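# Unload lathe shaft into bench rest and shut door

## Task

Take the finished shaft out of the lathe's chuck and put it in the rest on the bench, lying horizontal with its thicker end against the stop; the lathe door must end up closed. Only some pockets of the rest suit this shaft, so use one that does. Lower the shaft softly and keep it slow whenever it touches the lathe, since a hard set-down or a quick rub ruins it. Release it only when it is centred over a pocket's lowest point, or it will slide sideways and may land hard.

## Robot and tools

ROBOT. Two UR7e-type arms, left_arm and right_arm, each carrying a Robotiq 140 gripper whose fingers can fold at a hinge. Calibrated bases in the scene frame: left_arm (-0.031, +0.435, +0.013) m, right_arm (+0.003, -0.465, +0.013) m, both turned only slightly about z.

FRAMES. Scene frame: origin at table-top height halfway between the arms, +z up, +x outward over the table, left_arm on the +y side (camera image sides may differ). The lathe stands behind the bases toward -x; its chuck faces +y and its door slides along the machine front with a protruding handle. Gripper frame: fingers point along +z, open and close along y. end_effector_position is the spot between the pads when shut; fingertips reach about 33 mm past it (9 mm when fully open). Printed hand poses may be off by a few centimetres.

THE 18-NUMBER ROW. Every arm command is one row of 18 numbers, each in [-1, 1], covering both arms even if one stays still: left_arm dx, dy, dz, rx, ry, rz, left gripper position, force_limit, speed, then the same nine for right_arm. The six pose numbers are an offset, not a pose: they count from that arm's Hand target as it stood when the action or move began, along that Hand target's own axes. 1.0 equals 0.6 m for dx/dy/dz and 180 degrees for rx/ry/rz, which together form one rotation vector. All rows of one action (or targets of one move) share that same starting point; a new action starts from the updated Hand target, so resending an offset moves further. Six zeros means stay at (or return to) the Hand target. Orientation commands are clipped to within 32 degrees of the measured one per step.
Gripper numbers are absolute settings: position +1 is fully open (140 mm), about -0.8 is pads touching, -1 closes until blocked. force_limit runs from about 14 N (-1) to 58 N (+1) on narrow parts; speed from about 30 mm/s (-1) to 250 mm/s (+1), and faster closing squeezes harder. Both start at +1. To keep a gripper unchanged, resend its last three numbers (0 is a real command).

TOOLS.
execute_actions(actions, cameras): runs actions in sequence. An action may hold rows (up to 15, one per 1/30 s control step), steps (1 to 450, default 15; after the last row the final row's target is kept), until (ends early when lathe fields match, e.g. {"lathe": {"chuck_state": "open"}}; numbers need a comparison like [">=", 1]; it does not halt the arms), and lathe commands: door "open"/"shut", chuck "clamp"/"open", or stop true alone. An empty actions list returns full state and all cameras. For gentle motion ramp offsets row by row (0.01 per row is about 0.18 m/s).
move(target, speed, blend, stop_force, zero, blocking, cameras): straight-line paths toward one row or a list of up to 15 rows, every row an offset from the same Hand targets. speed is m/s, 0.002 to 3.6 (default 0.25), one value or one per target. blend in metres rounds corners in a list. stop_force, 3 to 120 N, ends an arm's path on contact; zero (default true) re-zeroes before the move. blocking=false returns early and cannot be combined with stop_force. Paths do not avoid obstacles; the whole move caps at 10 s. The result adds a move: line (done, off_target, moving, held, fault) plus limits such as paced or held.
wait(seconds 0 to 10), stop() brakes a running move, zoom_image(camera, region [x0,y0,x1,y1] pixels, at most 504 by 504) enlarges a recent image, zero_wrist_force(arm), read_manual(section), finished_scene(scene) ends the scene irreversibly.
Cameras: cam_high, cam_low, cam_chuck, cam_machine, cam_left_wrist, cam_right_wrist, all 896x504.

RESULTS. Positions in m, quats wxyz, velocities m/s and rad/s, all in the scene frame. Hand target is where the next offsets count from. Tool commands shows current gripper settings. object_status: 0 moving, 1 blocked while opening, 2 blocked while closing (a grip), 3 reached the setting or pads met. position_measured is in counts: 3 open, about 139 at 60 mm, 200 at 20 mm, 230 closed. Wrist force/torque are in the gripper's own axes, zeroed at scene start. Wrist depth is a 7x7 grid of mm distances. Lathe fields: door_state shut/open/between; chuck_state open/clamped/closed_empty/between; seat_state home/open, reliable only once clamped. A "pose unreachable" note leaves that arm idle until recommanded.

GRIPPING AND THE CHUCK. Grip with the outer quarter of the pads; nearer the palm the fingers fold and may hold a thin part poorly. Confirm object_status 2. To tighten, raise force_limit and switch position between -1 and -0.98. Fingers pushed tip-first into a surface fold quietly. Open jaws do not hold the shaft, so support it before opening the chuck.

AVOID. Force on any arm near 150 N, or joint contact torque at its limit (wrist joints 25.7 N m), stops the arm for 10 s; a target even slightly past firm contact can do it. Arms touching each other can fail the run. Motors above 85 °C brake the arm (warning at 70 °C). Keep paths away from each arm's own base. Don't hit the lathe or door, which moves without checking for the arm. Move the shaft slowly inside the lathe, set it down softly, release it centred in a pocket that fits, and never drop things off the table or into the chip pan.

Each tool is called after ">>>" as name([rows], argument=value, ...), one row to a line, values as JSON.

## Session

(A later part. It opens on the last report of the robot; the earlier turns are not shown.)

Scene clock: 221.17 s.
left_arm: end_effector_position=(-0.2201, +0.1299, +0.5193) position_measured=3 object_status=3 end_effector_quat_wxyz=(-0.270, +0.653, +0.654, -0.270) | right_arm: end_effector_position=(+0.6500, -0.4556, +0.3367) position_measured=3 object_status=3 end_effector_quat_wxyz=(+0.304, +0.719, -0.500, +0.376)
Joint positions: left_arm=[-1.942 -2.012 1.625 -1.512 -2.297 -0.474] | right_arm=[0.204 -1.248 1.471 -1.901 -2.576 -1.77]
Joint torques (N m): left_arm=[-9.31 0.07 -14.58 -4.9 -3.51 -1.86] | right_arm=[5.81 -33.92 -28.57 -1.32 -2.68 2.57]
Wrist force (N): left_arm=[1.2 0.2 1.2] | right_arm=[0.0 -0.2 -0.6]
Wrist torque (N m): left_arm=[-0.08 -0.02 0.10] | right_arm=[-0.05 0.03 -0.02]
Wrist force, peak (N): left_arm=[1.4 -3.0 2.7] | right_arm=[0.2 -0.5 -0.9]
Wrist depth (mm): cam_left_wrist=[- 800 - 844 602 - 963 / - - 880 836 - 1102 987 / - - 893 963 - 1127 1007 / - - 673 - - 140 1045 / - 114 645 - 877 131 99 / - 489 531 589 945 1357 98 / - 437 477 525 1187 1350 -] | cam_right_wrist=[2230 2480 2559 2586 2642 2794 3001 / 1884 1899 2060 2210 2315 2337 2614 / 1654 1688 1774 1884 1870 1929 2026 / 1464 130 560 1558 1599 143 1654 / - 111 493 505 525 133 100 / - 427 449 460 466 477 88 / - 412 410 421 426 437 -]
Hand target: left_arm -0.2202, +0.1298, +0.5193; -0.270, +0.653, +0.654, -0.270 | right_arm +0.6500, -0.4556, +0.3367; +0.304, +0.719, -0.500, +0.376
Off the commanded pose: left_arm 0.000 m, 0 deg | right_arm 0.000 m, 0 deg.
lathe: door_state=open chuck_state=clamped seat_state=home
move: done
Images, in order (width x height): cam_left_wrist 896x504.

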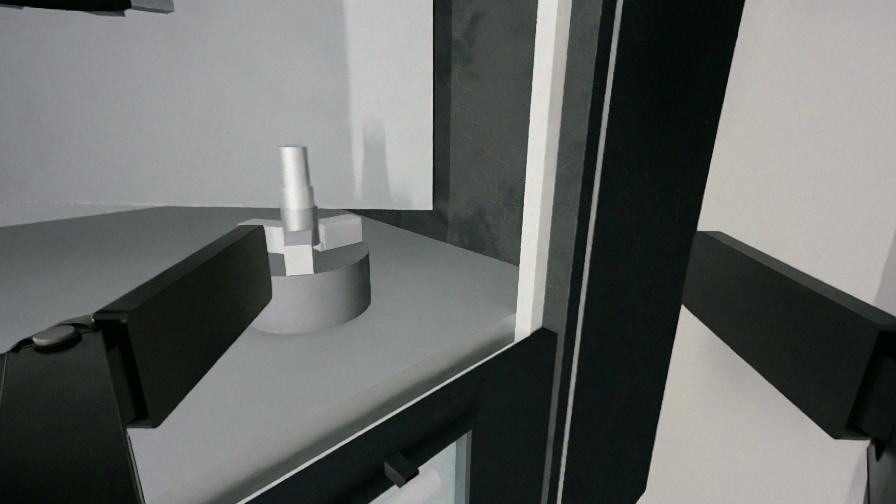

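>>> move(target=[-0.125,-0.395,0.649,0,0,0,1,1,1,0,0,0,0,0,0,1,1,1], speed=0.25, cameras=["cam_left_wrist","cam_machine","cam_chuck"])

>>> zoom_image(camera="cam_left_wrist", region=[300, 60, 600, 360])

Scene clock: 277.93 s.
left_arm: end_effector_position=(-0.6629, +0.0548, +0.4111) position_measured=3 object_status=3 end_effector_quat_wxyz=(-0.270, +0.653, +0.654, -0.270) | right_arm: end_effector_position=(+0.6500, -0.4556, +0.3367) position_measured=3 object_status=3 end_effector_quat_wxyz=(+0.304, +0.719, -0.500, +0.376)
Joint positions: left_arm=[-2.66 -1.387 1.456 -2.358 -1.92 -1.198] | right_arm=[0.204 -1.248 1.471 -1.901 -2.576 -1.77]
Joint torques (N m): left_arm=[5.31 -27.85 -27.97 -2.64 -3.49 0.8] | right_arm=[7.26 -35.37 -28.23 -1.35 -1.46 2.28]
Wrist force (N): left_arm=[1.2 0.2 1.5] | right_arm=[-0.1 -0.1 -0.6]
Wrist torque (N m): left_arm=[-0.02 -0.03 0.06] | right_arm=[-0.02 0.06 -0.02]
Wrist force, peak (N): left_arm=[0.7 -1.1 4.3] | right_arm=[0.2 -0.3 -1.1]
Wrist depth (mm): cam_left_wrist=[- - 496 - 483 - - / - 491 516 259 - - - / - 560 553 281 - - 485 / - - 566 291 367 131 - / - 106 329 296 344 130 99 / - 99 274 239 262 - 99 / - - 269 246 285 - -] | cam_right_wrist=[2293 2407 2506 2642 2642 2894 3001 / 1870 1914 2026 2096 2230 2293 2383 / 1676 1712 1801 1870 1945 1929 1960 / 1510 130 564 1539 1642 143 1688 / - 111 504 511 518 133 100 / - 429 449 462 471 473 88 / - 407 413 418 427 433 -]
Hand target: left_arm -0.6630, +0.0547, +0.4111; -0.270, +0.653, +0.654, -0.270 | right_arm +0.6500, -0.4556, +0.3367; +0.304, +0.719, -0.500, +0.376
Off the commanded pose: left_arm 0.000 m, 0 deg | right_arm 0.000 m, 0 deg.
lathe: door_state=open chuck_state=clamped seat_state=home
move: done
Images, in order (width x height): cam_chuck 896x504, cam_machine 896x504, cam_left_wrist 896x504.

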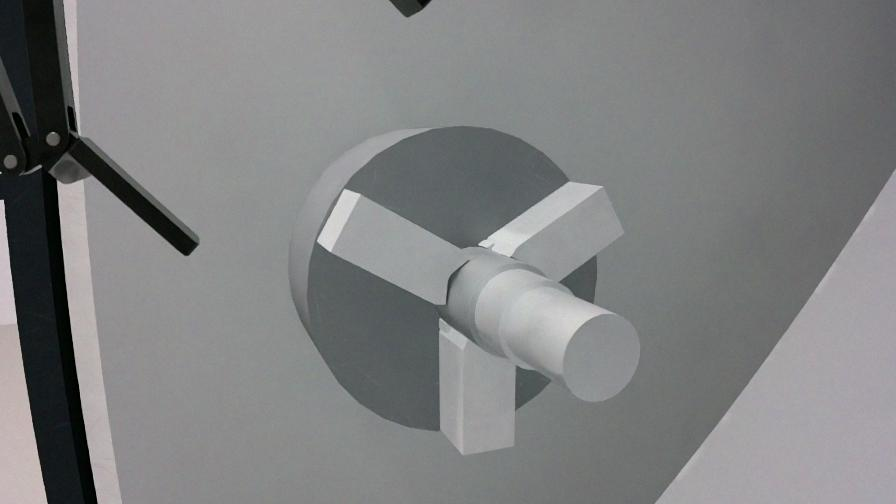

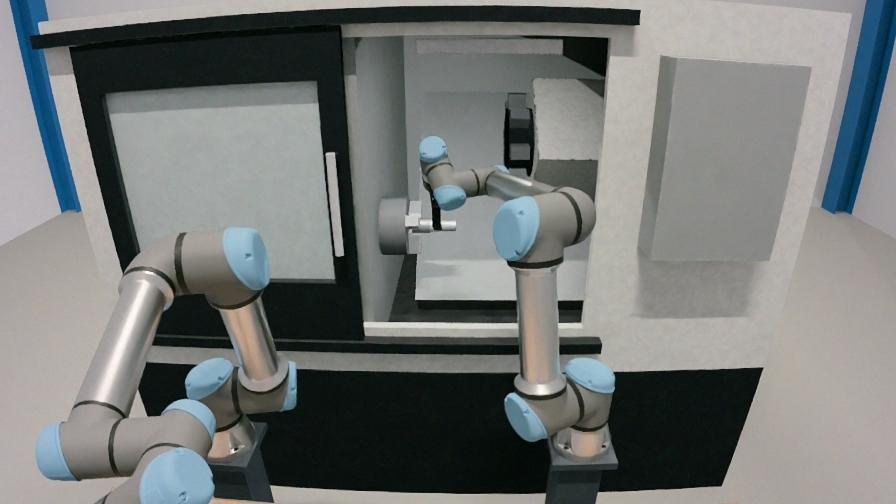

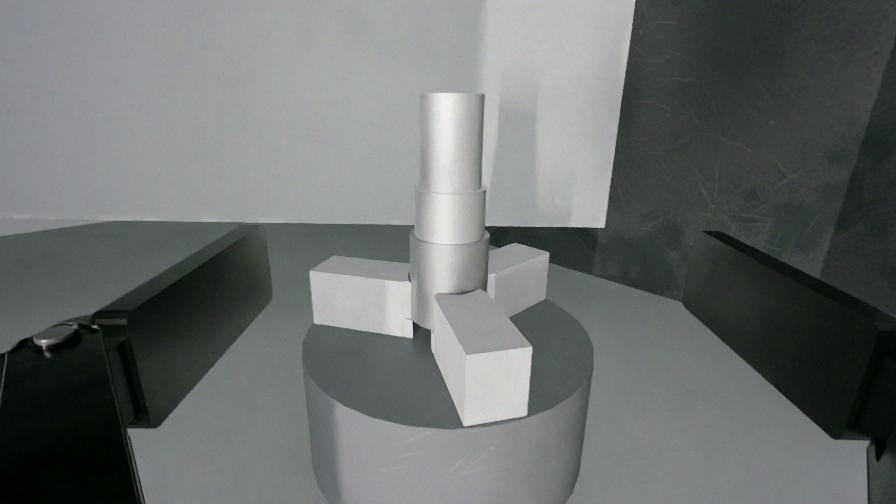

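Scaled by 1.680 from the camera's 896x504 image, which has a finer 1280x720 frame.

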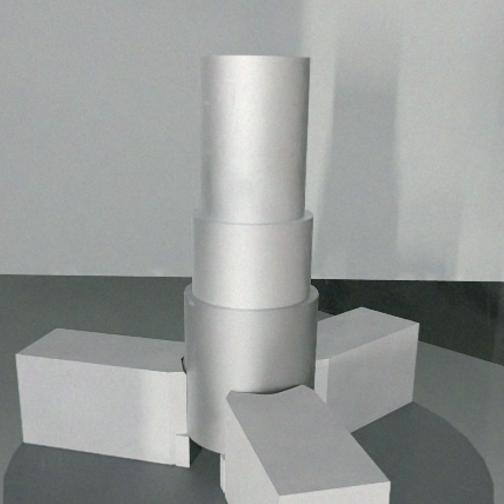

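>>> move(target=[-0.0308,-0.0117,0.1667,0,0,0,1,1,1,0,0,0,0,0,0,1,1,1], speed=0.15, cameras=["cam_left_wrist","cam_chuck"])

>>> zoom_image(camera="cam_left_wrist", region=[250, 0, 700, 300])

Scene clock: 325.23 s.
left_arm: end_effector_position=(-0.7386, +0.0363, +0.3454) position_measured=3 object_status=3 end_effector_quat_wxyz=(-0.270, +0.653, +0.654, -0.270) | right_arm: end_effector_position=(+0.6500, -0.4556, +0.3367) position_measured=3 object_status=3 end_effector_quat_wxyz=(+0.304, +0.719, -0.500, +0.376)
Joint positions: left_arm=[-2.693 -1.197 1.381 -2.481 -1.898 -1.225] | right_arm=[0.204 -1.248 1.471 -1.901 -2.576 -1.77]
Joint torques (N m): left_arm=[10.72 -38.62 -17.39 -1.57 -3.28 1.22] | right_arm=[6.5 -36.28 -28.03 -1.28 -1.08 1.79]
Wrist force (N): left_arm=[1.0 0.1 1.2] | right_arm=[0.3 -0.3 -0.6]
Wrist torque (N m): left_arm=[-0.05 0.01 0.17] | right_arm=[-0.08 -0.01 -0.02]
Wrist force, peak (N): left_arm=[0.6 0.1 3.5] | right_arm=[0.0 -0.2 -1.2]
Wrist depth (mm): cam_left_wrist=[- - - 169 - 464 406 / - 429 - 170 - - - / - - - 180 - - 448 / 659 - 744 185 - 131 - / - - 228 193 247 131 99 / - - 226 182 223 - 99 / - - 187 181 135 298 -] | cam_right_wrist=[2315 2190 2532 2532 2559 2827 3001 / 1976 1992 1976 2151 2293 2337 2337 / 1631 1749 1801 1761 1801 2043 1929 / 1456 130 561 1529 1610 143 1676 / - 111 498 511 531 133 100 / - 426 455 466 468 475 88 / - 408 413 421 429 439 -]
Hand target: left_arm -0.7386, +0.0363, +0.3452; -0.270, +0.653, +0.654, -0.270 | right_arm +0.6500, -0.4556, +0.3367; +0.304, +0.719, -0.500, +0.376
Off the commanded pose: left_arm 0.000 m, 0 deg | right_arm 0.000 m, 0 deg.
lathe: door_state=open chuck_state=clamped seat_state=home
move: done
Images, in order (width x height): cam_chuck 896x504, cam_left_wrist 896x504.

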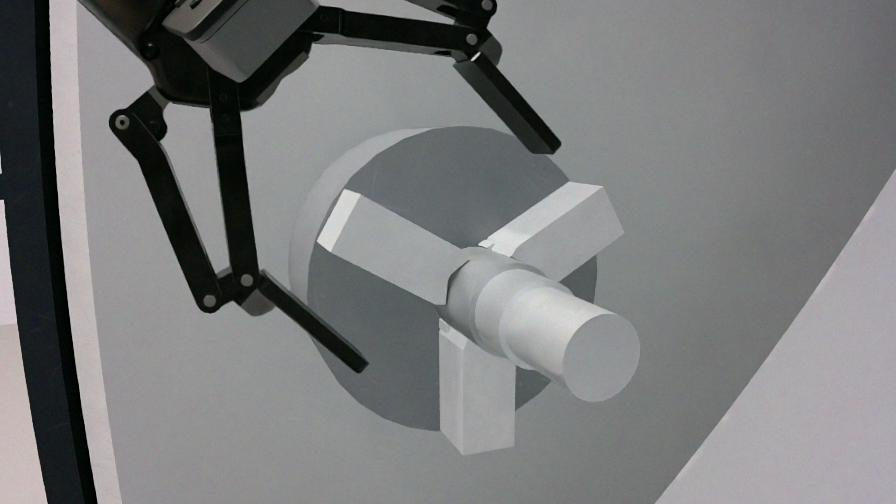

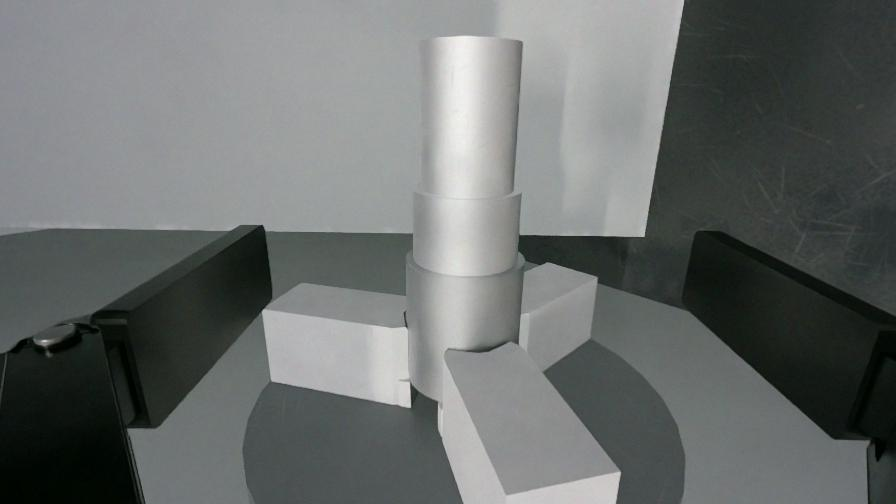

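Scaled by 1.120 from the camera's 896x504 image, which has a finer 1280x720 frame.

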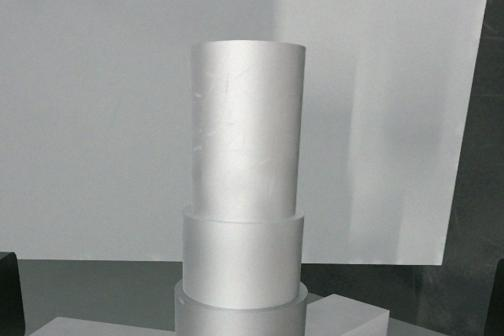

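>>> move(target=[-0.0017,-0.0025,0.0717,0,0,0,1,1,1,0,0,0,0,0,0,1,1,1], speed=0.08, cameras=["cam_left_wrist","cam_chuck"])

>>> zoom_image(camera="cam_left_wrist", region=[240, 0, 720, 400])

Scene clock: 362.33 s.
left_arm: end_effector_position=(-0.7702, +0.0353, +0.3160) position_measured=3 object_status=3 end_effector_quat_wxyz=(-0.270, +0.653, +0.654, -0.270) | right_arm: end_effector_position=(+0.6500, -0.4556, +0.3367) position_measured=3 object_status=3 end_effector_quat_wxyz=(+0.304, +0.719, -0.500, +0.376)
Joint positions: left_arm=[-2.714 -1.121 1.348 -2.53 -1.884 -1.241] | right_arm=[0.204 -1.248 1.471 -1.901 -2.576 -1.77]
Joint torques (N m): left_arm=[9.87 -56.15 -14.78 -0.65 -2.05 1] | right_arm=[7.33 -36.36 -28.69 -1.32 -0.99 1.25]
Wrist force (N): left_arm=[1.1 0.2 1.1] | right_arm=[0.1 -0.4 -0.5]
Wrist torque (N m): left_arm=[-0.04 -0.01 0.17] | right_arm=[-0.08 0.01 -0.01]
Wrist force, peak (N): left_arm=[0.9 0.3 2.6] | right_arm=[0.0 -0.2 -1.2]
Wrist depth (mm): cam_left_wrist=[- 381 - 124 - - - / - 392 - 129 134 - 399 / 413 - 407 135 405 - - / - - 411 140 - 131 415 / - 114 197 145 213 131 99 / - 106 180 152 211 - 99 / - 186 181 146 142 189 -] | cam_right_wrist=[2293 2360 2407 2559 2701 2894 3116 / 1945 1945 2078 2060 2293 2251 2315 / 1665 1712 1736 1870 1814 1884 2043 / 1456 129 563 1568 1631 143 1724 / - 111 499 514 521 133 100 / - 430 452 460 473 478 88 / - 408 410 418 426 434 -]
Hand target: left_arm -0.7700, +0.0353, +0.3158; -0.270, +0.653, +0.654, -0.270 | right_arm +0.6500, -0.4556, +0.3367; +0.304, +0.719, -0.500, +0.376
Off the commanded pose: left_arm 0.000 m, 0 deg | right_arm 0.000 m, 0 deg.
lathe: door_state=open chuck_state=clamped seat_state=home
move: done
Images, in order (width x height): cam_chuck 896x504, cam_left_wrist 896x504.

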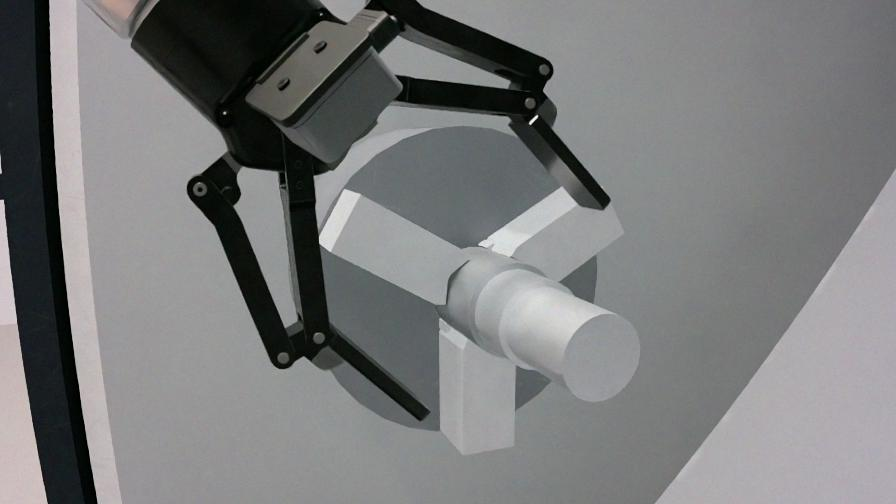

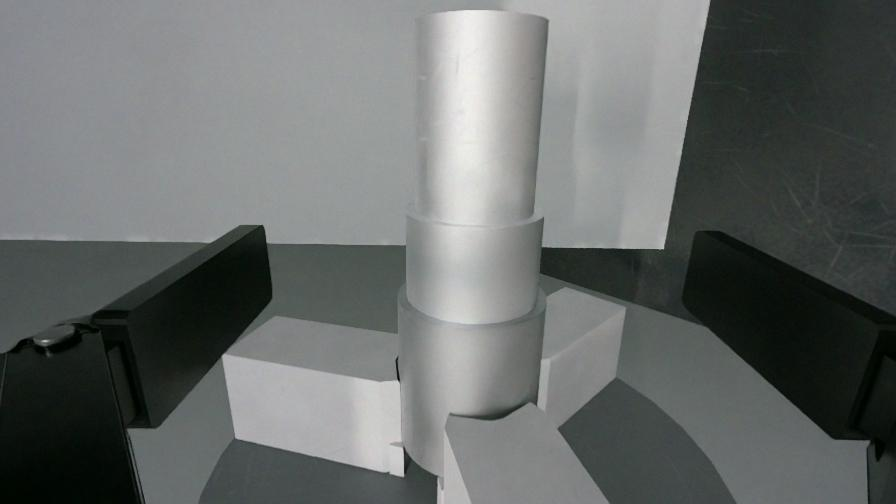

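Scaled by 1.050 from the camera's 896x504 image, which has a finer 1280x720 frame.

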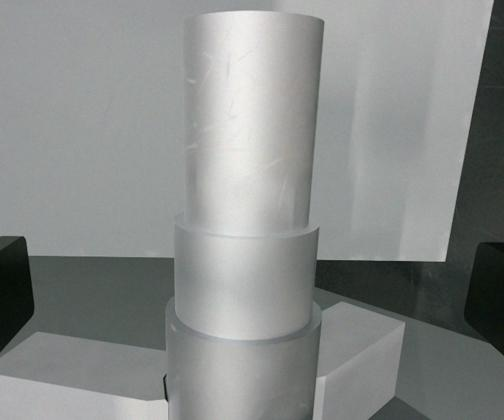

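>>> execute_actions([
  {"rows":[[0,0,0,0,0,0,-1,1,-1,0,0,0,0,0,0,1,1,1]],"steps":110},
], cameras=["cam_left_wrist","cam_chuck"])

Scene clock: 372.23 s.
left_arm: end_effector_position=(-0.7701, +0.0353, +0.3159) position_measured=161 object_status=0 end_effector_quat_wxyz=(-0.271, +0.653, +0.654, -0.270) | right_arm: end_effector_position=(+0.6500, -0.4556, +0.3367) position_measured=3 object_status=3 end_effector_quat_wxyz=(+0.304, +0.719, -0.500, +0.376)
Joint positions: left_arm=[-2.714 -1.121 1.348 -2.53 -1.884 -1.241] | right_arm=[0.204 -1.248 1.471 -1.901 -2.576 -1.77]
Joint torques (N m): left_arm=[10.08 -43.05 -16.95 4.11 1.42 1.29] | right_arm=[7.35 -36.74 -27.39 -1.34 -1.02 1.22]
Wrist force (N): left_arm=[-2.9 -18.3 -2.1] | right_arm=[-0.1 -0.3 -0.8]
Wrist torque (N m): left_arm=[-0.07 0.01 0.15] | right_arm=[-0.07 0.05 -0.02]
Wrist force, peak (N): left_arm=[-4.3 -24.3 10.3] | right_arm=[0.3 0.0 -1.2]
Wrist depth (mm): cam_left_wrist=[377 - 361 125 - 441 - / - 383 - 130 133 465 - / 407 405 - 139 141 - 432 / 623 - - 141 138 - 436 / 502 - 85 146 118 87 423 / - - - 153 - 91 73 / - - - 147 132 - -] | cam_right_wrist=[2431 2407 2532 2506 2586 2731 3116 / 1992 2009 2009 2114 2293 2407 2251 / 1676 1761 1787 1842 1884 1929 1976 / 1510 130 559 1578 1642 143 1774 / - 111 496 509 527 133 100 / - 432 450 459 473 474 88 / - 405 412 418 428 439 -]
Hand target: left_arm -0.7700, +0.0353, +0.3158; -0.270, +0.653, +0.654, -0.270 | right_arm +0.6500, -0.4556, +0.3367; +0.304, +0.719, -0.500, +0.376
Off the commanded pose: left_arm 0.000 m, 0 deg | right_arm 0.000 m, 0 deg.
lathe: door_state=open chuck_state=clamped seat_state=home
Images, in order (width x height): cam_chuck 896x504, cam_left_wrist 896x504.

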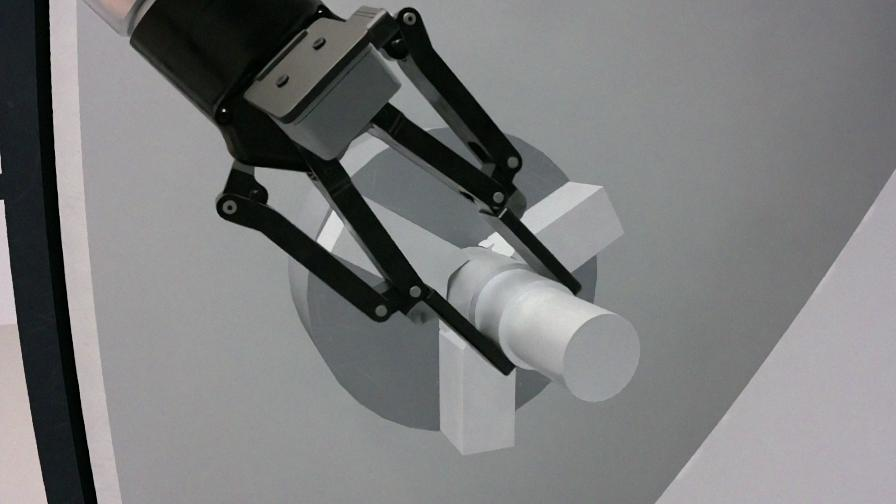

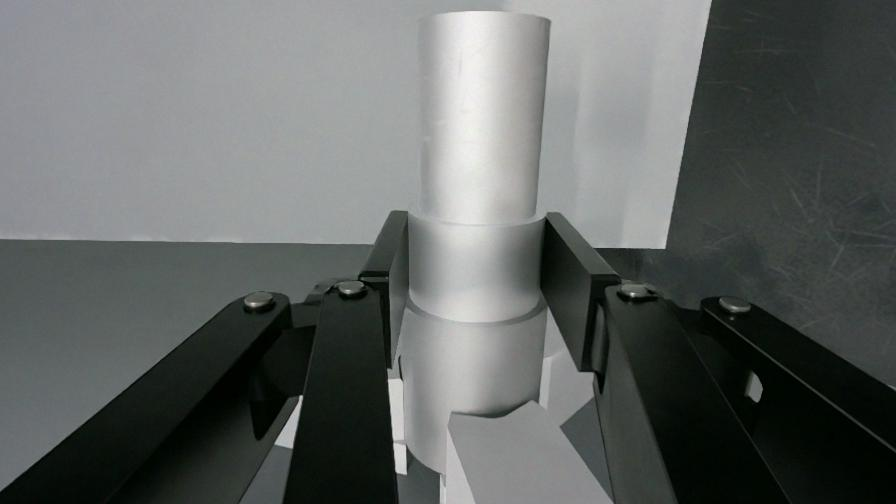

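>>> execute_actions([
  {"rows":[[0,-0.0008,0,0,0,0,-1,1,-1,0,0,0,0,0,0,1,1,1]],"steps":20},
])

Scene clock: 380.10 s.
left_arm: end_effector_position=(-0.7704, +0.0353, +0.3162) position_measured=161 object_status=2 end_effector_quat_wxyz=(-0.270, +0.653, +0.654, -0.270) | right_arm: end_effector_position=(+0.6500, -0.4556, +0.3367) position_measured=3 object_status=3 end_effector_quat_wxyz=(+0.304, +0.719, -0.500, +0.376)
Joint positions: left_arm=[-2.714 -1.12 1.347 -2.529 -1.884 -1.241] | right_arm=[0.204 -1.248 1.471 -1.901 -2.576 -1.77]
Joint torques (N m): left_arm=[-10.33 -27.97 -16.32 -3.63 3.26 -1.27] | right_arm=[6.13 -36.83 -27.57 -1.39 -0.9 1.17]
Wrist force (N): left_arm=[2.7 -3.8 -10.6] | right_arm=[0.1 -0.2 -0.9]
Wrist torque (N m): left_arm=[-0.04 0.03 0.21] | right_arm=[-0.05 0.02 -0.01]
Wrist force, peak (N): left_arm=[-2.8 -19.5 0.6] | right_arm=[0.3 -0.2 -1.1]
Wrist depth (mm): cam_left_wrist=[- - - 125 371 428 383 / - - - 129 390 391 - / - 423 - 139 147 474 - / - - - 141 138 500 - / - - 85 146 118 87 - / - - - 153 155 91 74 / - - - 148 131 - -] | cam_right_wrist=[2251 2337 2532 2480 2642 2794 3039 / 1899 1976 2078 2132 2210 2293 2337 / 1700 1761 1749 1828 1945 1976 2026 / 1501 130 559 1548 1578 143 1642 / - 111 504 517 525 133 100 / - 431 450 457 470 477 88 / - 407 413 418 426 437 -]
Hand target: left_arm -0.7704, +0.0353, +0.3162; -0.270, +0.653, +0.654, -0.270 | right_arm +0.6500, -0.4556, +0.3367; +0.304, +0.719, -0.500, +0.376
Off the commanded pose: left_arm 0.000 m, 0 deg | right_arm 0.000 m, 0 deg.
lathe: door_state=open chuck_state=clamped seat_state=home

>>> execute_actions([
  {"lathe":{"chuck":"open"},"steps":150,"until":{"lathe":{"chuck_state":"open"}}},
  {"steps":15},
], cameras=["cam_left_wrist","cam_chuck"])

Scene clock: 384.03 s.
left_arm: end_effector_position=(-0.7704, +0.0353, +0.3162) position_measured=161 object_status=2 end_effector_quat_wxyz=(-0.270, +0.653, +0.654, -0.270) | right_arm: end_effector_position=(+0.6500, -0.4556, +0.3367) position_measured=3 object_status=3 end_effector_quat_wxyz=(+0.304, +0.719, -0.500, +0.376)
Joint positions: left_arm=[-2.714 -1.12 1.347 -2.529 -1.884 -1.241] | right_arm=[0.204 -1.248 1.471 -1.901 -2.576 -1.77]
Joint torques (N m): left_arm=[10.4 -62.44 -31.65 -3.79 -0.56 -1.23] | right_arm=[6.58 -36.92 -28.43 -1.32 -1.18 1.07]
Wrist force (N): left_arm=[0.8 5.8 6.8] | right_arm=[0.2 0.0 -0.9]
Wrist torque (N m): left_arm=[-0.27 0.09 0.10] | right_arm=[-0.01 -0.02 -0.01]
Wrist force, peak (N): left_arm=[3.3 -4.5 -11.9] | right_arm=[0.2 0.0 -1.2]
Wrist depth (mm): cam_left_wrist=[366 - - 125 376 - 403 / - 409 389 129 387 399 412 / - - - 139 147 - - / - 436 420 141 138 464 - / - - 85 146 118 87 - / - - - 153 158 91 74 / - - - 144 132 - -] | cam_right_wrist=[2337 2431 2559 2559 2794 2827 2929 / 1899 1992 2132 2026 2272 2360 2293 / 1676 1676 1761 1801 1992 1960 2009 / 1482 130 560 1529 1665 143 1676 / - 111 499 516 524 133 100 / - 429 452 461 468 474 88 / - 404 410 418 427 433 -]
Hand target: left_arm -0.7704, +0.0353, +0.3162; -0.270, +0.653, +0.654, -0.270 | right_arm +0.6500, -0.4556, +0.3367; +0.304, +0.719, -0.500, +0.376
Tool commands: left_gripper/position=-1.0 left_gripper/force_limit=+1.0 left_gripper/speed=-1.0 right_gripper/position=+1.0 right_gripper/force_limit=+1.0 right_gripper/speed=+1.0
Off the commanded pose: left_arm 0.000 m, 0 deg | right_arm 0.000 m, 0 deg.
lathe: door_state=open chuck_state=open seat_state=open
Images, in order (width x height): cam_chuck 896x504, cam_left_wrist 896x504.

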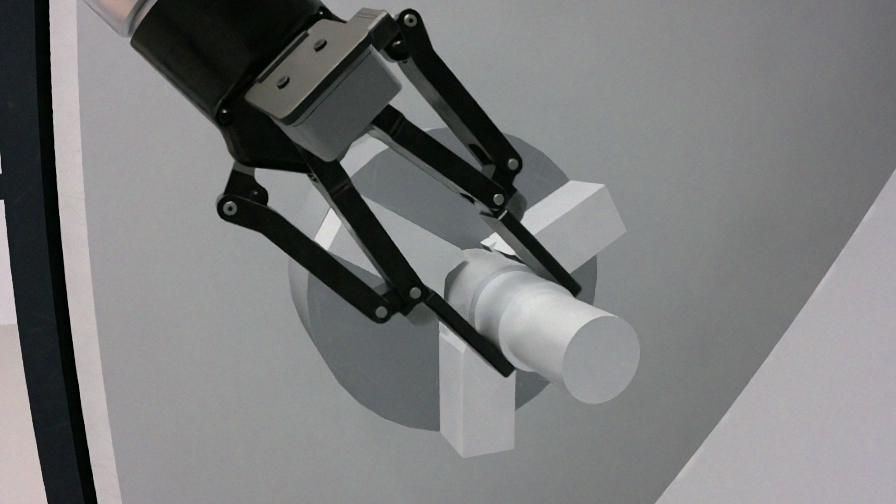

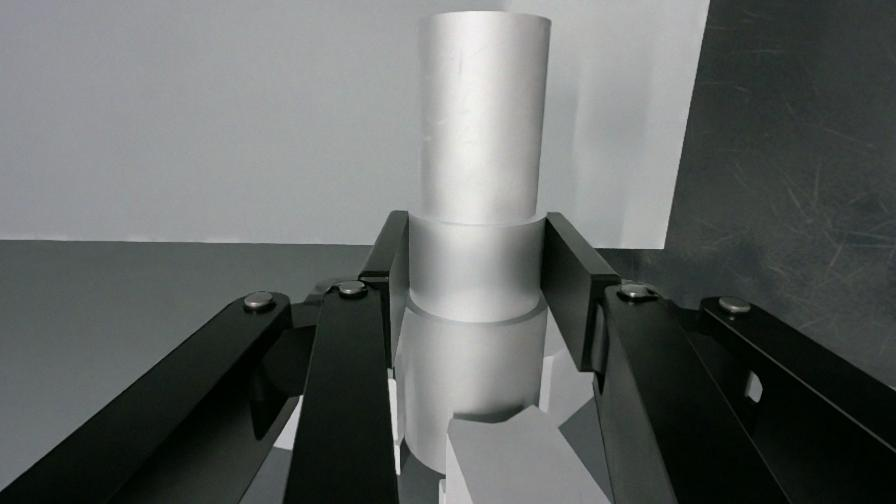

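>>> move(target=[0.1333,0,0,0,0,0,-1,1,-1,0,0,0,0,0,0,1,1,1], speed=0.025, stop_force=20, cameras=["cam_left_wrist","cam_chuck"])

Scene clock: 395.80 s.
left_arm: end_effector_position=(-0.7704, +0.1152, +0.3162) position_measured=161 object_status=2 end_effector_quat_wxyz=(-0.270, +0.653, +0.654, -0.270) | right_arm: end_effector_position=(+0.6500, -0.4556, +0.3367) position_measured=3 object_status=3 end_effector_quat_wxyz=(+0.304, +0.719, -0.500, +0.376)
Joint positions: left_arm=[-2.834 -1.223 1.498 -2.603 -1.803 -1.333] | right_arm=[0.204 -1.248 1.471 -1.901 -2.576 -1.77]
Joint torques (N m): left_arm=[9.81 -40.85 -39.85 -2.92 -3.54 1.38] | right_arm=[6.66 -37.3 -27.75 -1.41 -0.94 1.02]
Wrist force (N): left_arm=[1.2 5.8 6.8] | right_arm=[0.2 0.1 -0.6]
Wrist torque (N m): left_arm=[-0.21 0.04 0.12] | right_arm=[0.01 0.01 -0.01]
Wrist force, peak (N): left_arm=[1.1 6.1 7.1] | right_arm=[0.4 -0.2 -1.2]
Wrist depth (mm): cam_left_wrist=[- 373 382 124 373 - 389 / - - 389 130 139 - - / - - - 139 - - 403 / 436 411 - 142 138 - - / 446 80 85 146 118 87 - / - - - 155 - 91 74 / - - - 164 225 - -] | cam_right_wrist=[2360 2360 2559 2455 2642 2827 2929 / 1914 1976 2132 2132 2170 2337 2455 / 1700 1688 1814 1787 1828 1914 2026 / 1510 130 560 1610 1599 143 1724 / - 111 502 514 524 133 100 / - 434 454 464 470 476 88 / - 406 410 419 426 433 -]
Hand target: left_arm -0.7704, +0.1152, +0.3162; -0.270, +0.653, +0.654, -0.270 | right_arm +0.6500, -0.4556, +0.3367; +0.304, +0.719, -0.500, +0.376
Off the commanded pose: left_arm 0.000 m, 0 deg | right_arm 0.000 m, 0 deg.
lathe: door_state=open chuck_state=open seat_state=open
move: done
Images, in order (width x height): cam_chuck 896x504, cam_left_wrist 896x504.

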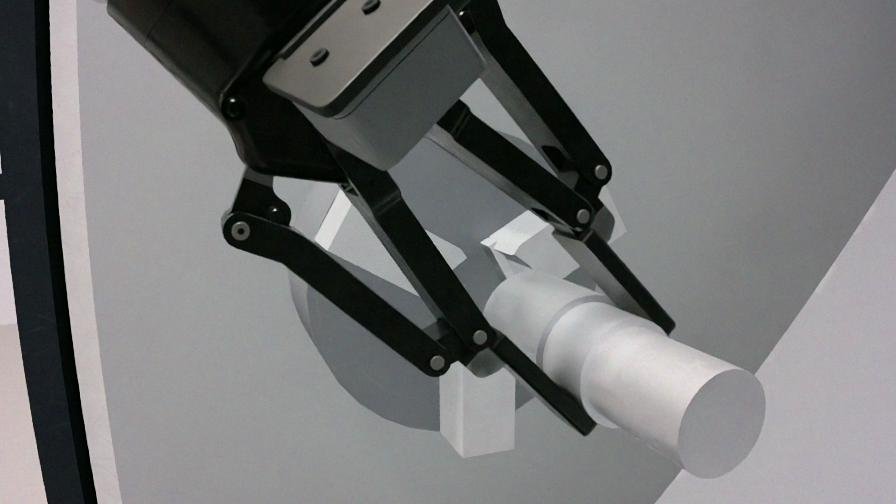

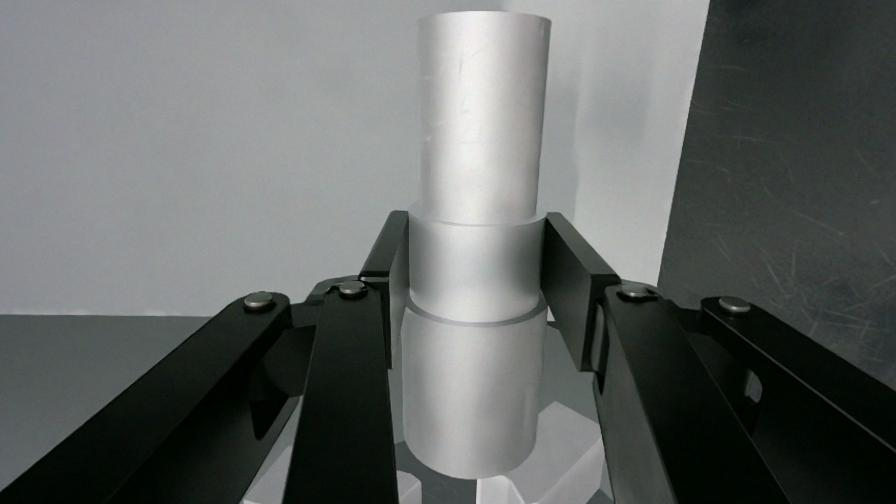

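>>> move([
  [-0.025,0.337,-0.6528,0,0,0,-1,1,-1,0,0,0,0,0,0,1,1,1],
  [-0.0917,0.7495,-0.9945,0,0,0,-1,1,-1,0,0,0,0,0,0,1,1,1],
], speed=0.28, blend=0.08)

Scene clock: 426.57 s.
left_arm: end_effector_position=(-0.0306, +0.0603, +0.4208) position_measured=161 object_status=2 end_effector_quat_wxyz=(-0.270, +0.653, +0.654, -0.270) end_effector_velocity=(+0.001, +0.000, +0.000) end_effector_angular_velocity=(-0.002, -0.001, -0.002) | right_arm: end_effector_position=(+0.6500, -0.4556, +0.3367) position_measured=3 object_status=3 end_effector_quat_wxyz=(+0.304, +0.719, -0.500, +0.376)
Joint positions: left_arm=[-1.373 -1.736 1.562 -1.181 -2.331 0.306] | right_arm=[0.204 -1.248 1.471 -1.901 -2.576 -1.77]
Joint velocities: left_arm=[0.002 0.001 -0.001 0.001 0.001 0.005] | right_arm=[within noise]
Joint torques (N m): left_arm=[10.46 -14.41 -30.08 -0.99 -6.2 1.41] | right_arm=[6.37 -37.46 -27.38 -1.47 -1.07 0.59]
Wrist force (N): left_arm=[1.0 5.8 6.1] | right_arm=[0.0 0.0 -0.8]
Wrist torque (N m): left_arm=[-0.24 0.08 0.08] | right_arm=[0.00 0.04 -0.01]
Wrist force, peak (N): left_arm=[1.6 3.9 11.2] | right_arm=[0.1 0.0 -1.2]
Wrist depth (mm): cam_left_wrist=[- - - 124 - 1032 910 / - 906 938 129 134 1063 910 / - 708 - 139 147 1112 1045 / 813 679 - 142 139 1148 924 / 547 - 85 146 118 91 924 / - - - 155 - 91 73 / - - - 163 - - -] | cam_right_wrist=[2251 2337 2480 2701 2860 2794 3001 / 1960 1976 2060 2151 2151 2315 2431 / 1654 1700 1787 1842 1914 1976 2009 / 1510 130 563 1548 1519 143 1724 / - 111 501 510 521 133 100 / - 426 454 461 475 475 88 / - 406 411 419 429 437 -]
Hand target: left_arm -0.0306, +0.0604, +0.4208; -0.270, +0.653, +0.654, -0.270 | right_arm +0.6500, -0.4556, +0.3367; +0.304, +0.719, -0.500, +0.376
Off the commanded pose: left_arm 0.000 m, 0 deg | right_arm 0.000 m, 0 deg.
lathe: door_state=open chuck_state=open seat_state=open
move: done

>>> move(target=[0.24,0.7045,-0.2596,-0.2498,0.0091,0.0219,-1,1,-1,0,0,0,0,0,0,1,1,1], speed=0.25, cameras=["cam_left_wrist","cam_low"])

>>> zoom_image(camera="cam_left_wrist", region=[200, 0, 700, 500])

>>> execute_actions([
  {"lathe":{"door":"shut"},"steps":1},
])

Scene clock: 442.83 s.
left_arm: end_effector_position=(+0.3785, +0.2046, +0.2325) position_measured=161 object_status=2 end_effector_quat_wxyz=(+0.000, +0.732, +0.681, +0.000) | right_arm: end_effector_position=(+0.6500, -0.4556, +0.3367) position_measured=3 object_status=3 end_effector_quat_wxyz=(+0.304, +0.719, -0.500, +0.376)
Joint positions: left_arm=[-0.823 -1.658 1.799 -1.711 -1.57 0.843] | right_arm=[0.204 -1.248 1.471 -1.901 -2.576 -1.77]
Joint torques (N m): left_arm=[2.39 -32.69 -31.09 -5.85 0.95 0.52] | right_arm=[6.93 -37.44 -27.25 -1.48 -0.99 0.4]
Wrist force (N): left_arm=[0.8 0.2 7.5] | right_arm=[0.3 -0.4 -1.0]
Wrist torque (N m): left_arm=[0.20 0.08 0.00] | right_arm=[-0.09 -0.02 -0.01]
Wrist force, peak (N): left_arm=[3.2 3.4 9.4] | right_arm=[0.4 -0.3 -1.2]
Wrist depth (mm): cam_left_wrist=[991 331 327 126 321 322 325 / 1003 351 340 130 328 331 332 / - 1082 362 139 345 346 344 / - 1143 378 141 139 363 361 / - 80 85 146 117 87 387 / - - - 155 - 91 74 / - - - 173 - - -] | cam_right_wrist=[2360 2480 2532 2532 2827 2827 3157 / 1992 2009 2043 2096 2132 2315 2407 / 1665 1736 1787 1899 1870 1929 1992 / 1447 130 554 1558 1589 143 1774 / - 111 501 516 531 133 100 / - 427 449 462 474 476 88 / - 408 414 417 429 433 -]
Hand target: left_arm +0.3786, +0.2046, +0.2325; +0.000, +0.732, +0.681, +0.000 | right_arm +0.6500, -0.4556, +0.3367; +0.304, +0.719, -0.500, +0.376
Off the commanded pose: left_arm 0.000 m, 0 deg | right_arm 0.000 m, 0 deg.
lathe: door_state=open chuck_state=open seat_state=open
move: done
Images, in order (width x height): cam_low 896x504, cam_left_wrist 896x504.

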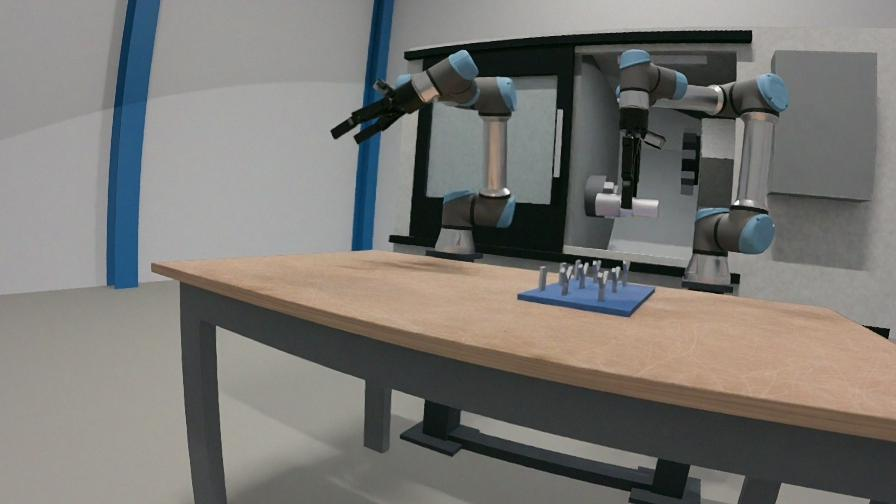

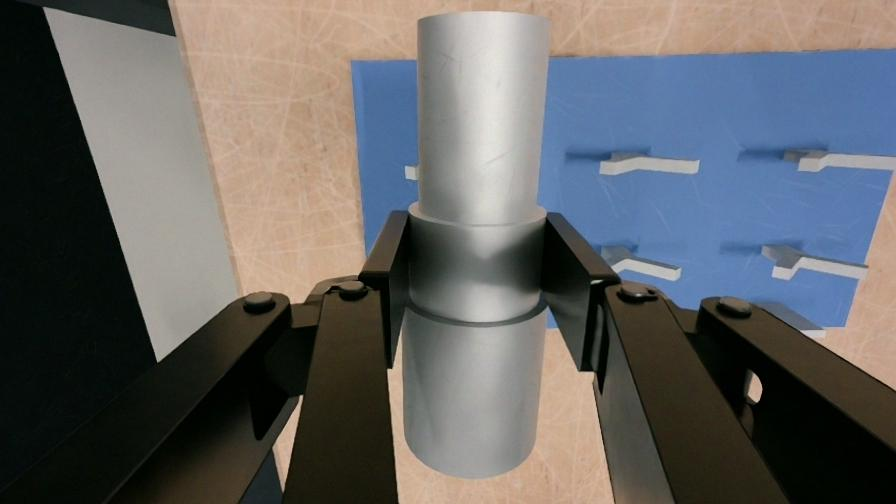

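Scaled by 1.008 from the camera's 896x504 image, which has a finer 1280x720 frame.

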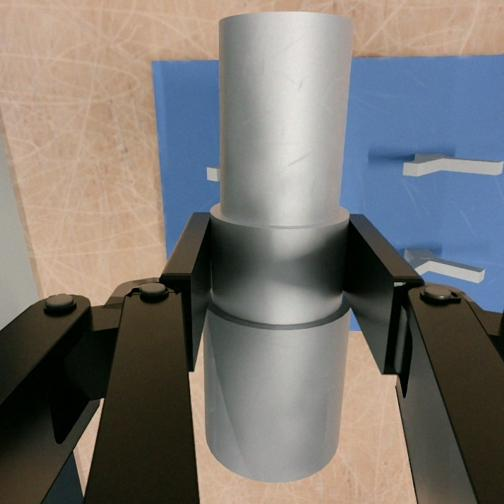

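Scene clock: 443.07 s.
left_arm: end_effector_position=(+0.3786, +0.2045, +0.2325) position_measured=161 object_status=2 end_effector_quat_wxyz=(+0.000, +0.732, +0.681, +0.000) | right_arm: end_effector_position=(+0.6500, -0.4556, +0.3367) position_measured=3 object_status=3 end_effector_quat_wxyz=(+0.304, +0.719, -0.500, +0.376)
Joint positions: left_arm=[-0.823 -1.658 1.799 -1.711 -1.57 0.844] | right_arm=[0.204 -1.248 1.471 -1.901 -2.576 -1.77]
Joint torques (N m): left_arm=[4.33 -34.42 -29.1 -6.02 2.87 0.98] | right_arm=[7.01 -37.55 -27.34 -1.48 -1.02 0.44]
Wrist force (N): left_arm=[1.1 0.0 7.6] | right_arm=[0.1 -0.3 -0.8]
Wrist torque (N m): left_arm=[0.15 0.01 0.00] | right_arm=[-0.07 0.00 -0.01]
Wrist force, peak (N): left_arm=[1.1 0.0 7.8] | right_arm=[0.1 -0.2 -1.0]
Wrist depth (mm): cam_left_wrist=[999 333 328 126 322 324 323 / 1059 350 340 129 328 332 329 / - 1068 361 139 349 349 337 / 1032 1127 377 141 141 363 363 / 983 80 85 146 118 91 391 / - - - 155 - 91 74 / - - - 173 - - -] | cam_right_wrist=[2293 2559 2360 2532 2701 2794 2929 / 1929 1929 2060 2060 2151 2383 2383 / 1621 1676 1642 1814 1870 2043 1960 / 1510 130 560 573 1631 134 1736 / - 111 497 517 517 133 100 / - 432 449 463 469 475 88 / - 404 409 421 425 437 -]
Hand target: left_arm +0.3786, +0.2046, +0.2325; +0.000, +0.732, +0.681, +0.000 | right_arm +0.6500, -0.4556, +0.3367; +0.304, +0.719, -0.500, +0.376
Tool commands: left_gripper/position=-1.0 left_gripper/force_limit=+1.0 left_gripper/speed=-1.0 right_gripper/position=+1.0 right_gripper/force_limit=+1.0 right_gripper/speed=+1.0
Off the commanded pose: left_arm 0.000 m, 0 deg | right_arm 0.000 m, 0 deg.
lathe: door_state=between chuck_state=open seat_state=open

>>> execute_actions([
  {"rows":[[0,0,0,0,0,-0.0099,-1,1,-1,0,0,0,0,0,0,1,1,1]],"steps":30},
], cameras=["cam_left_wrist"])

>>> zoom_image(camera="cam_left_wrist", region=[540, 120, 720, 300])

>>> zoom_image(camera="cam_left_wrist", region=[716, 120, 896, 300])

>>> zoom_image(camera="cam_left_wrist", region=[340, 40, 440, 240])

Scene clock: 496.43 s.
left_arm: end_effector_position=(+0.3786, +0.2046, +0.2325) position_measured=161 object_status=2 end_effector_quat_wxyz=(+0.000, +0.722, +0.692, +0.000) | right_arm: end_effector_position=(+0.6500, -0.4556, +0.3367) position_measured=3 object_status=3 end_effector_quat_wxyz=(+0.304, +0.719, -0.500, +0.376)
Joint positions: left_arm=[-0.823 -1.659 1.799 -1.711 -1.57 0.812] | right_arm=[0.204 -1.248 1.471 -1.901 -2.576 -1.77]
Joint torques (N m): left_arm=[-9.97 -33.63 -27.82 -3.64 0.61 -1.83] | right_arm=[7.11 -38.53 -27.22 -1.58 -1.12 -0.16]
Wrist force (N): left_arm=[1.0 0.2 7.7] | right_arm=[0.0 0.0 -0.9]
Wrist torque (N m): left_arm=[0.21 0.03 -0.12] | right_arm=[0.00 0.03 -0.02]
Wrist force, peak (N): left_arm=[1.0 0.0 8.0] | right_arm=[0.2 0.1 -1.3]
Wrist depth (mm): cam_left_wrist=[952 332 328 126 321 323 323 / 1032 351 338 130 328 332 331 / 903 1063 361 139 353 346 346 / - 1127 375 142 141 362 365 / 1024 80 85 147 118 91 391 / - - - 155 - 91 74 / - - - 172 - - -] | cam_right_wrist=[2272 2360 2480 2559 2701 2894 2894 / 1960 1992 2043 2096 2151 2230 2431 / 1700 1700 1736 1856 1899 1929 1945 / 1491 130 559 572 1642 143 1665 / - 111 499 516 516 133 100 / - 431 450 461 468 475 88 / - 405 414 422 426 436 -]
Hand target: left_arm +0.3786, +0.2046, +0.2325; +0.000, +0.722, +0.692, +0.000 | right_arm +0.6500, -0.4556, +0.3367; +0.304, +0.719, -0.500, +0.376
Off the commanded pose: left_arm 0.000 m, 0 deg | right_arm 0.000 m, 0 deg.
lathe: door_state=shut chuck_state=open seat_state=open
Images, in order (width x height): cam_left_wrist 896x504.

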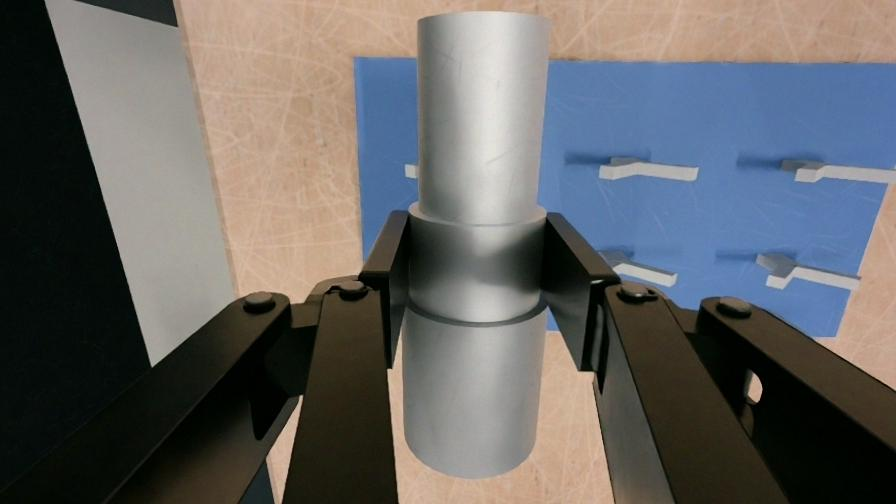

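Scaled by 2.800 from the camera's 896x504 image, which has a finer 1280x720 frame.

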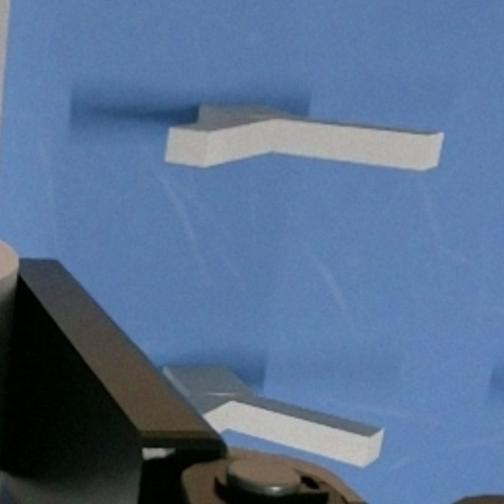

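Scaled by 2.800 from the camera's 896x504 image, which has a finer 1280x720 frame.

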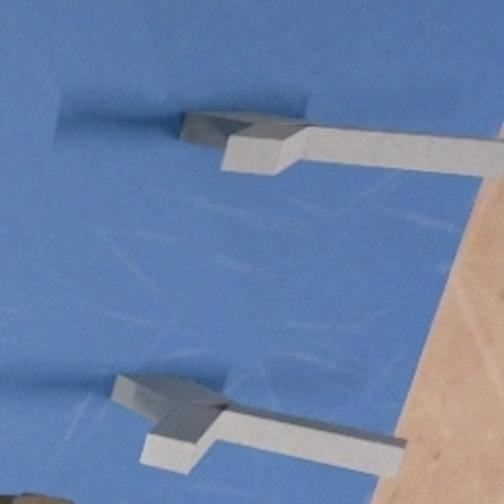

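Scaled by 2.520 from the camera's 896x504 image, which has a finer 1280x720 frame.

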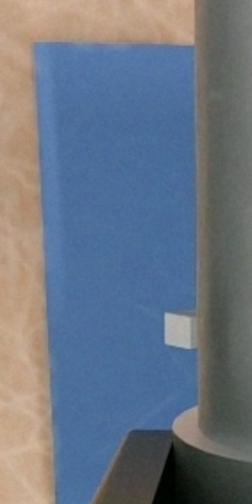

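>>> move(target=[-0.0333,-0.01,0.1333,0,0,0,-1,1,-1,0,0,0,0,0,0,1,1,1], speed=0.12, cameras=["cam_left_wrist","cam_low"])

>>> zoom_image(camera="cam_low", region=[540, 170, 720, 320])

>>> zoom_image(camera="cam_left_wrist", region=[300, 60, 660, 360])

Scene clock: 562.53 s.
left_arm: end_effector_position=(+0.3718, +0.1849, +0.1525) position_measured=161 object_status=2 end_effector_quat_wxyz=(+0.000, +0.722, +0.692, +0.000) | right_arm: end_effector_position=(+0.6500, -0.4556, +0.3367) position_measured=3 object_status=3 end_effector_quat_wxyz=(+0.304, +0.719, -0.500, +0.376)
Joint positions: left_arm=[-0.863 -1.6 1.955 -1.926 -1.57 0.772] | right_arm=[0.204 -1.248 1.471 -1.901 -2.576 -1.77]
Joint torques (N m): left_arm=[9.1 -32.8 -27.74 -3.44 -0.07 1.47] | right_arm=[6.68 -39.88 -26.35 -1.55 -1.04 -1.11]
Wrist force (N): left_arm=[1.0 0.4 7.8] | right_arm=[0.4 -0.1 -0.9]
Wrist torque (N m): left_arm=[0.24 0.03 -0.02] | right_arm=[-0.02 -0.04 -0.01]
Wrist force, peak (N): left_arm=[0.1 0.0 10.4] | right_arm=[0.1 -0.2 -1.4]
Wrist depth (mm): cam_left_wrist=[897 258 254 126 244 246 247 / 910 270 267 130 253 258 253 / 963 283 280 140 268 266 270 / 1054 299 293 141 141 286 284 / - 80 85 146 117 91 296 / - - - 155 - 91 74 / - - - 173 - - -] | cam_right_wrist=[2251 2293 2559 2532 2701 2894 2827 / 1960 1945 2009 2114 2114 2360 2337 / 1631 1736 1814 1774 1870 1870 1899 / 1456 129 565 1548 1631 143 1774 / - 111 497 511 523 133 100 / - 431 452 458 473 475 88 / - 407 416 417 424 434 -]
Hand target: left_arm +0.3718, +0.1849, +0.1525; +0.000, +0.722, +0.692, +0.000 | right_arm +0.6500, -0.4556, +0.3367; +0.304, +0.719, -0.500, +0.376
Off the commanded pose: left_arm 0.000 m, 0 deg | right_arm 0.000 m, 0 deg.
lathe: door_state=shut chuck_state=open seat_state=open
move: done
Images, in order (width x height): cam_low 896x504, cam_left_wrist 896x504.

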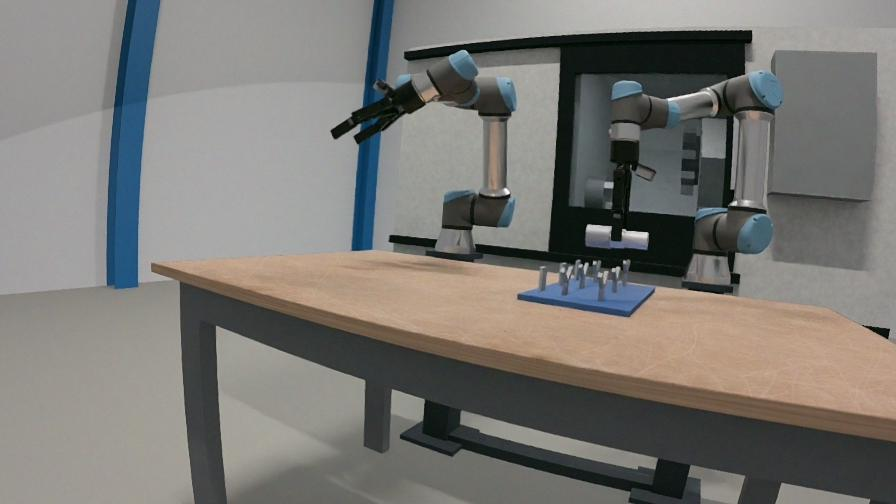

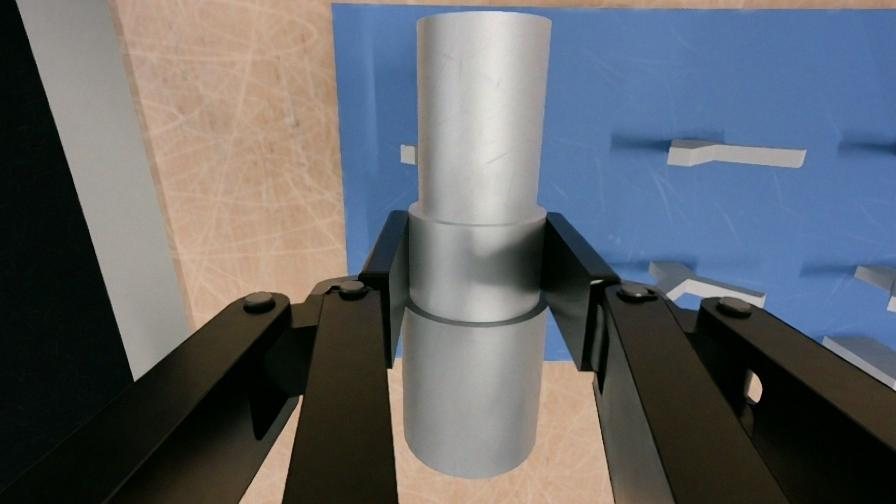

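Scaled by 2.800 from the camera's 896x504 image, which has a finer 1280x720 frame.

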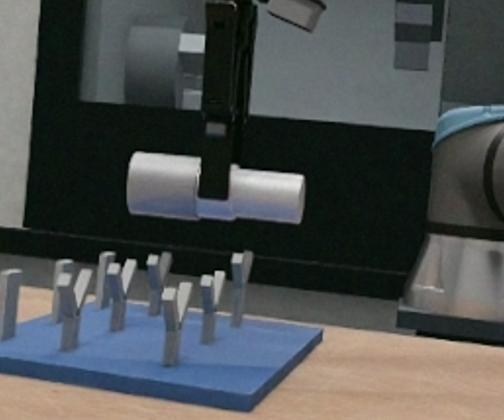

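Scaled by 1.400 from the camera's 896x504 image, which has a finer 1280x720 frame.

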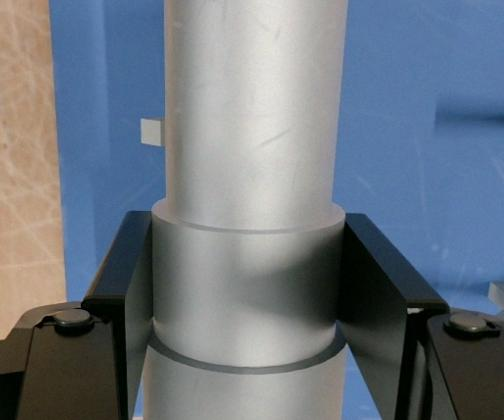

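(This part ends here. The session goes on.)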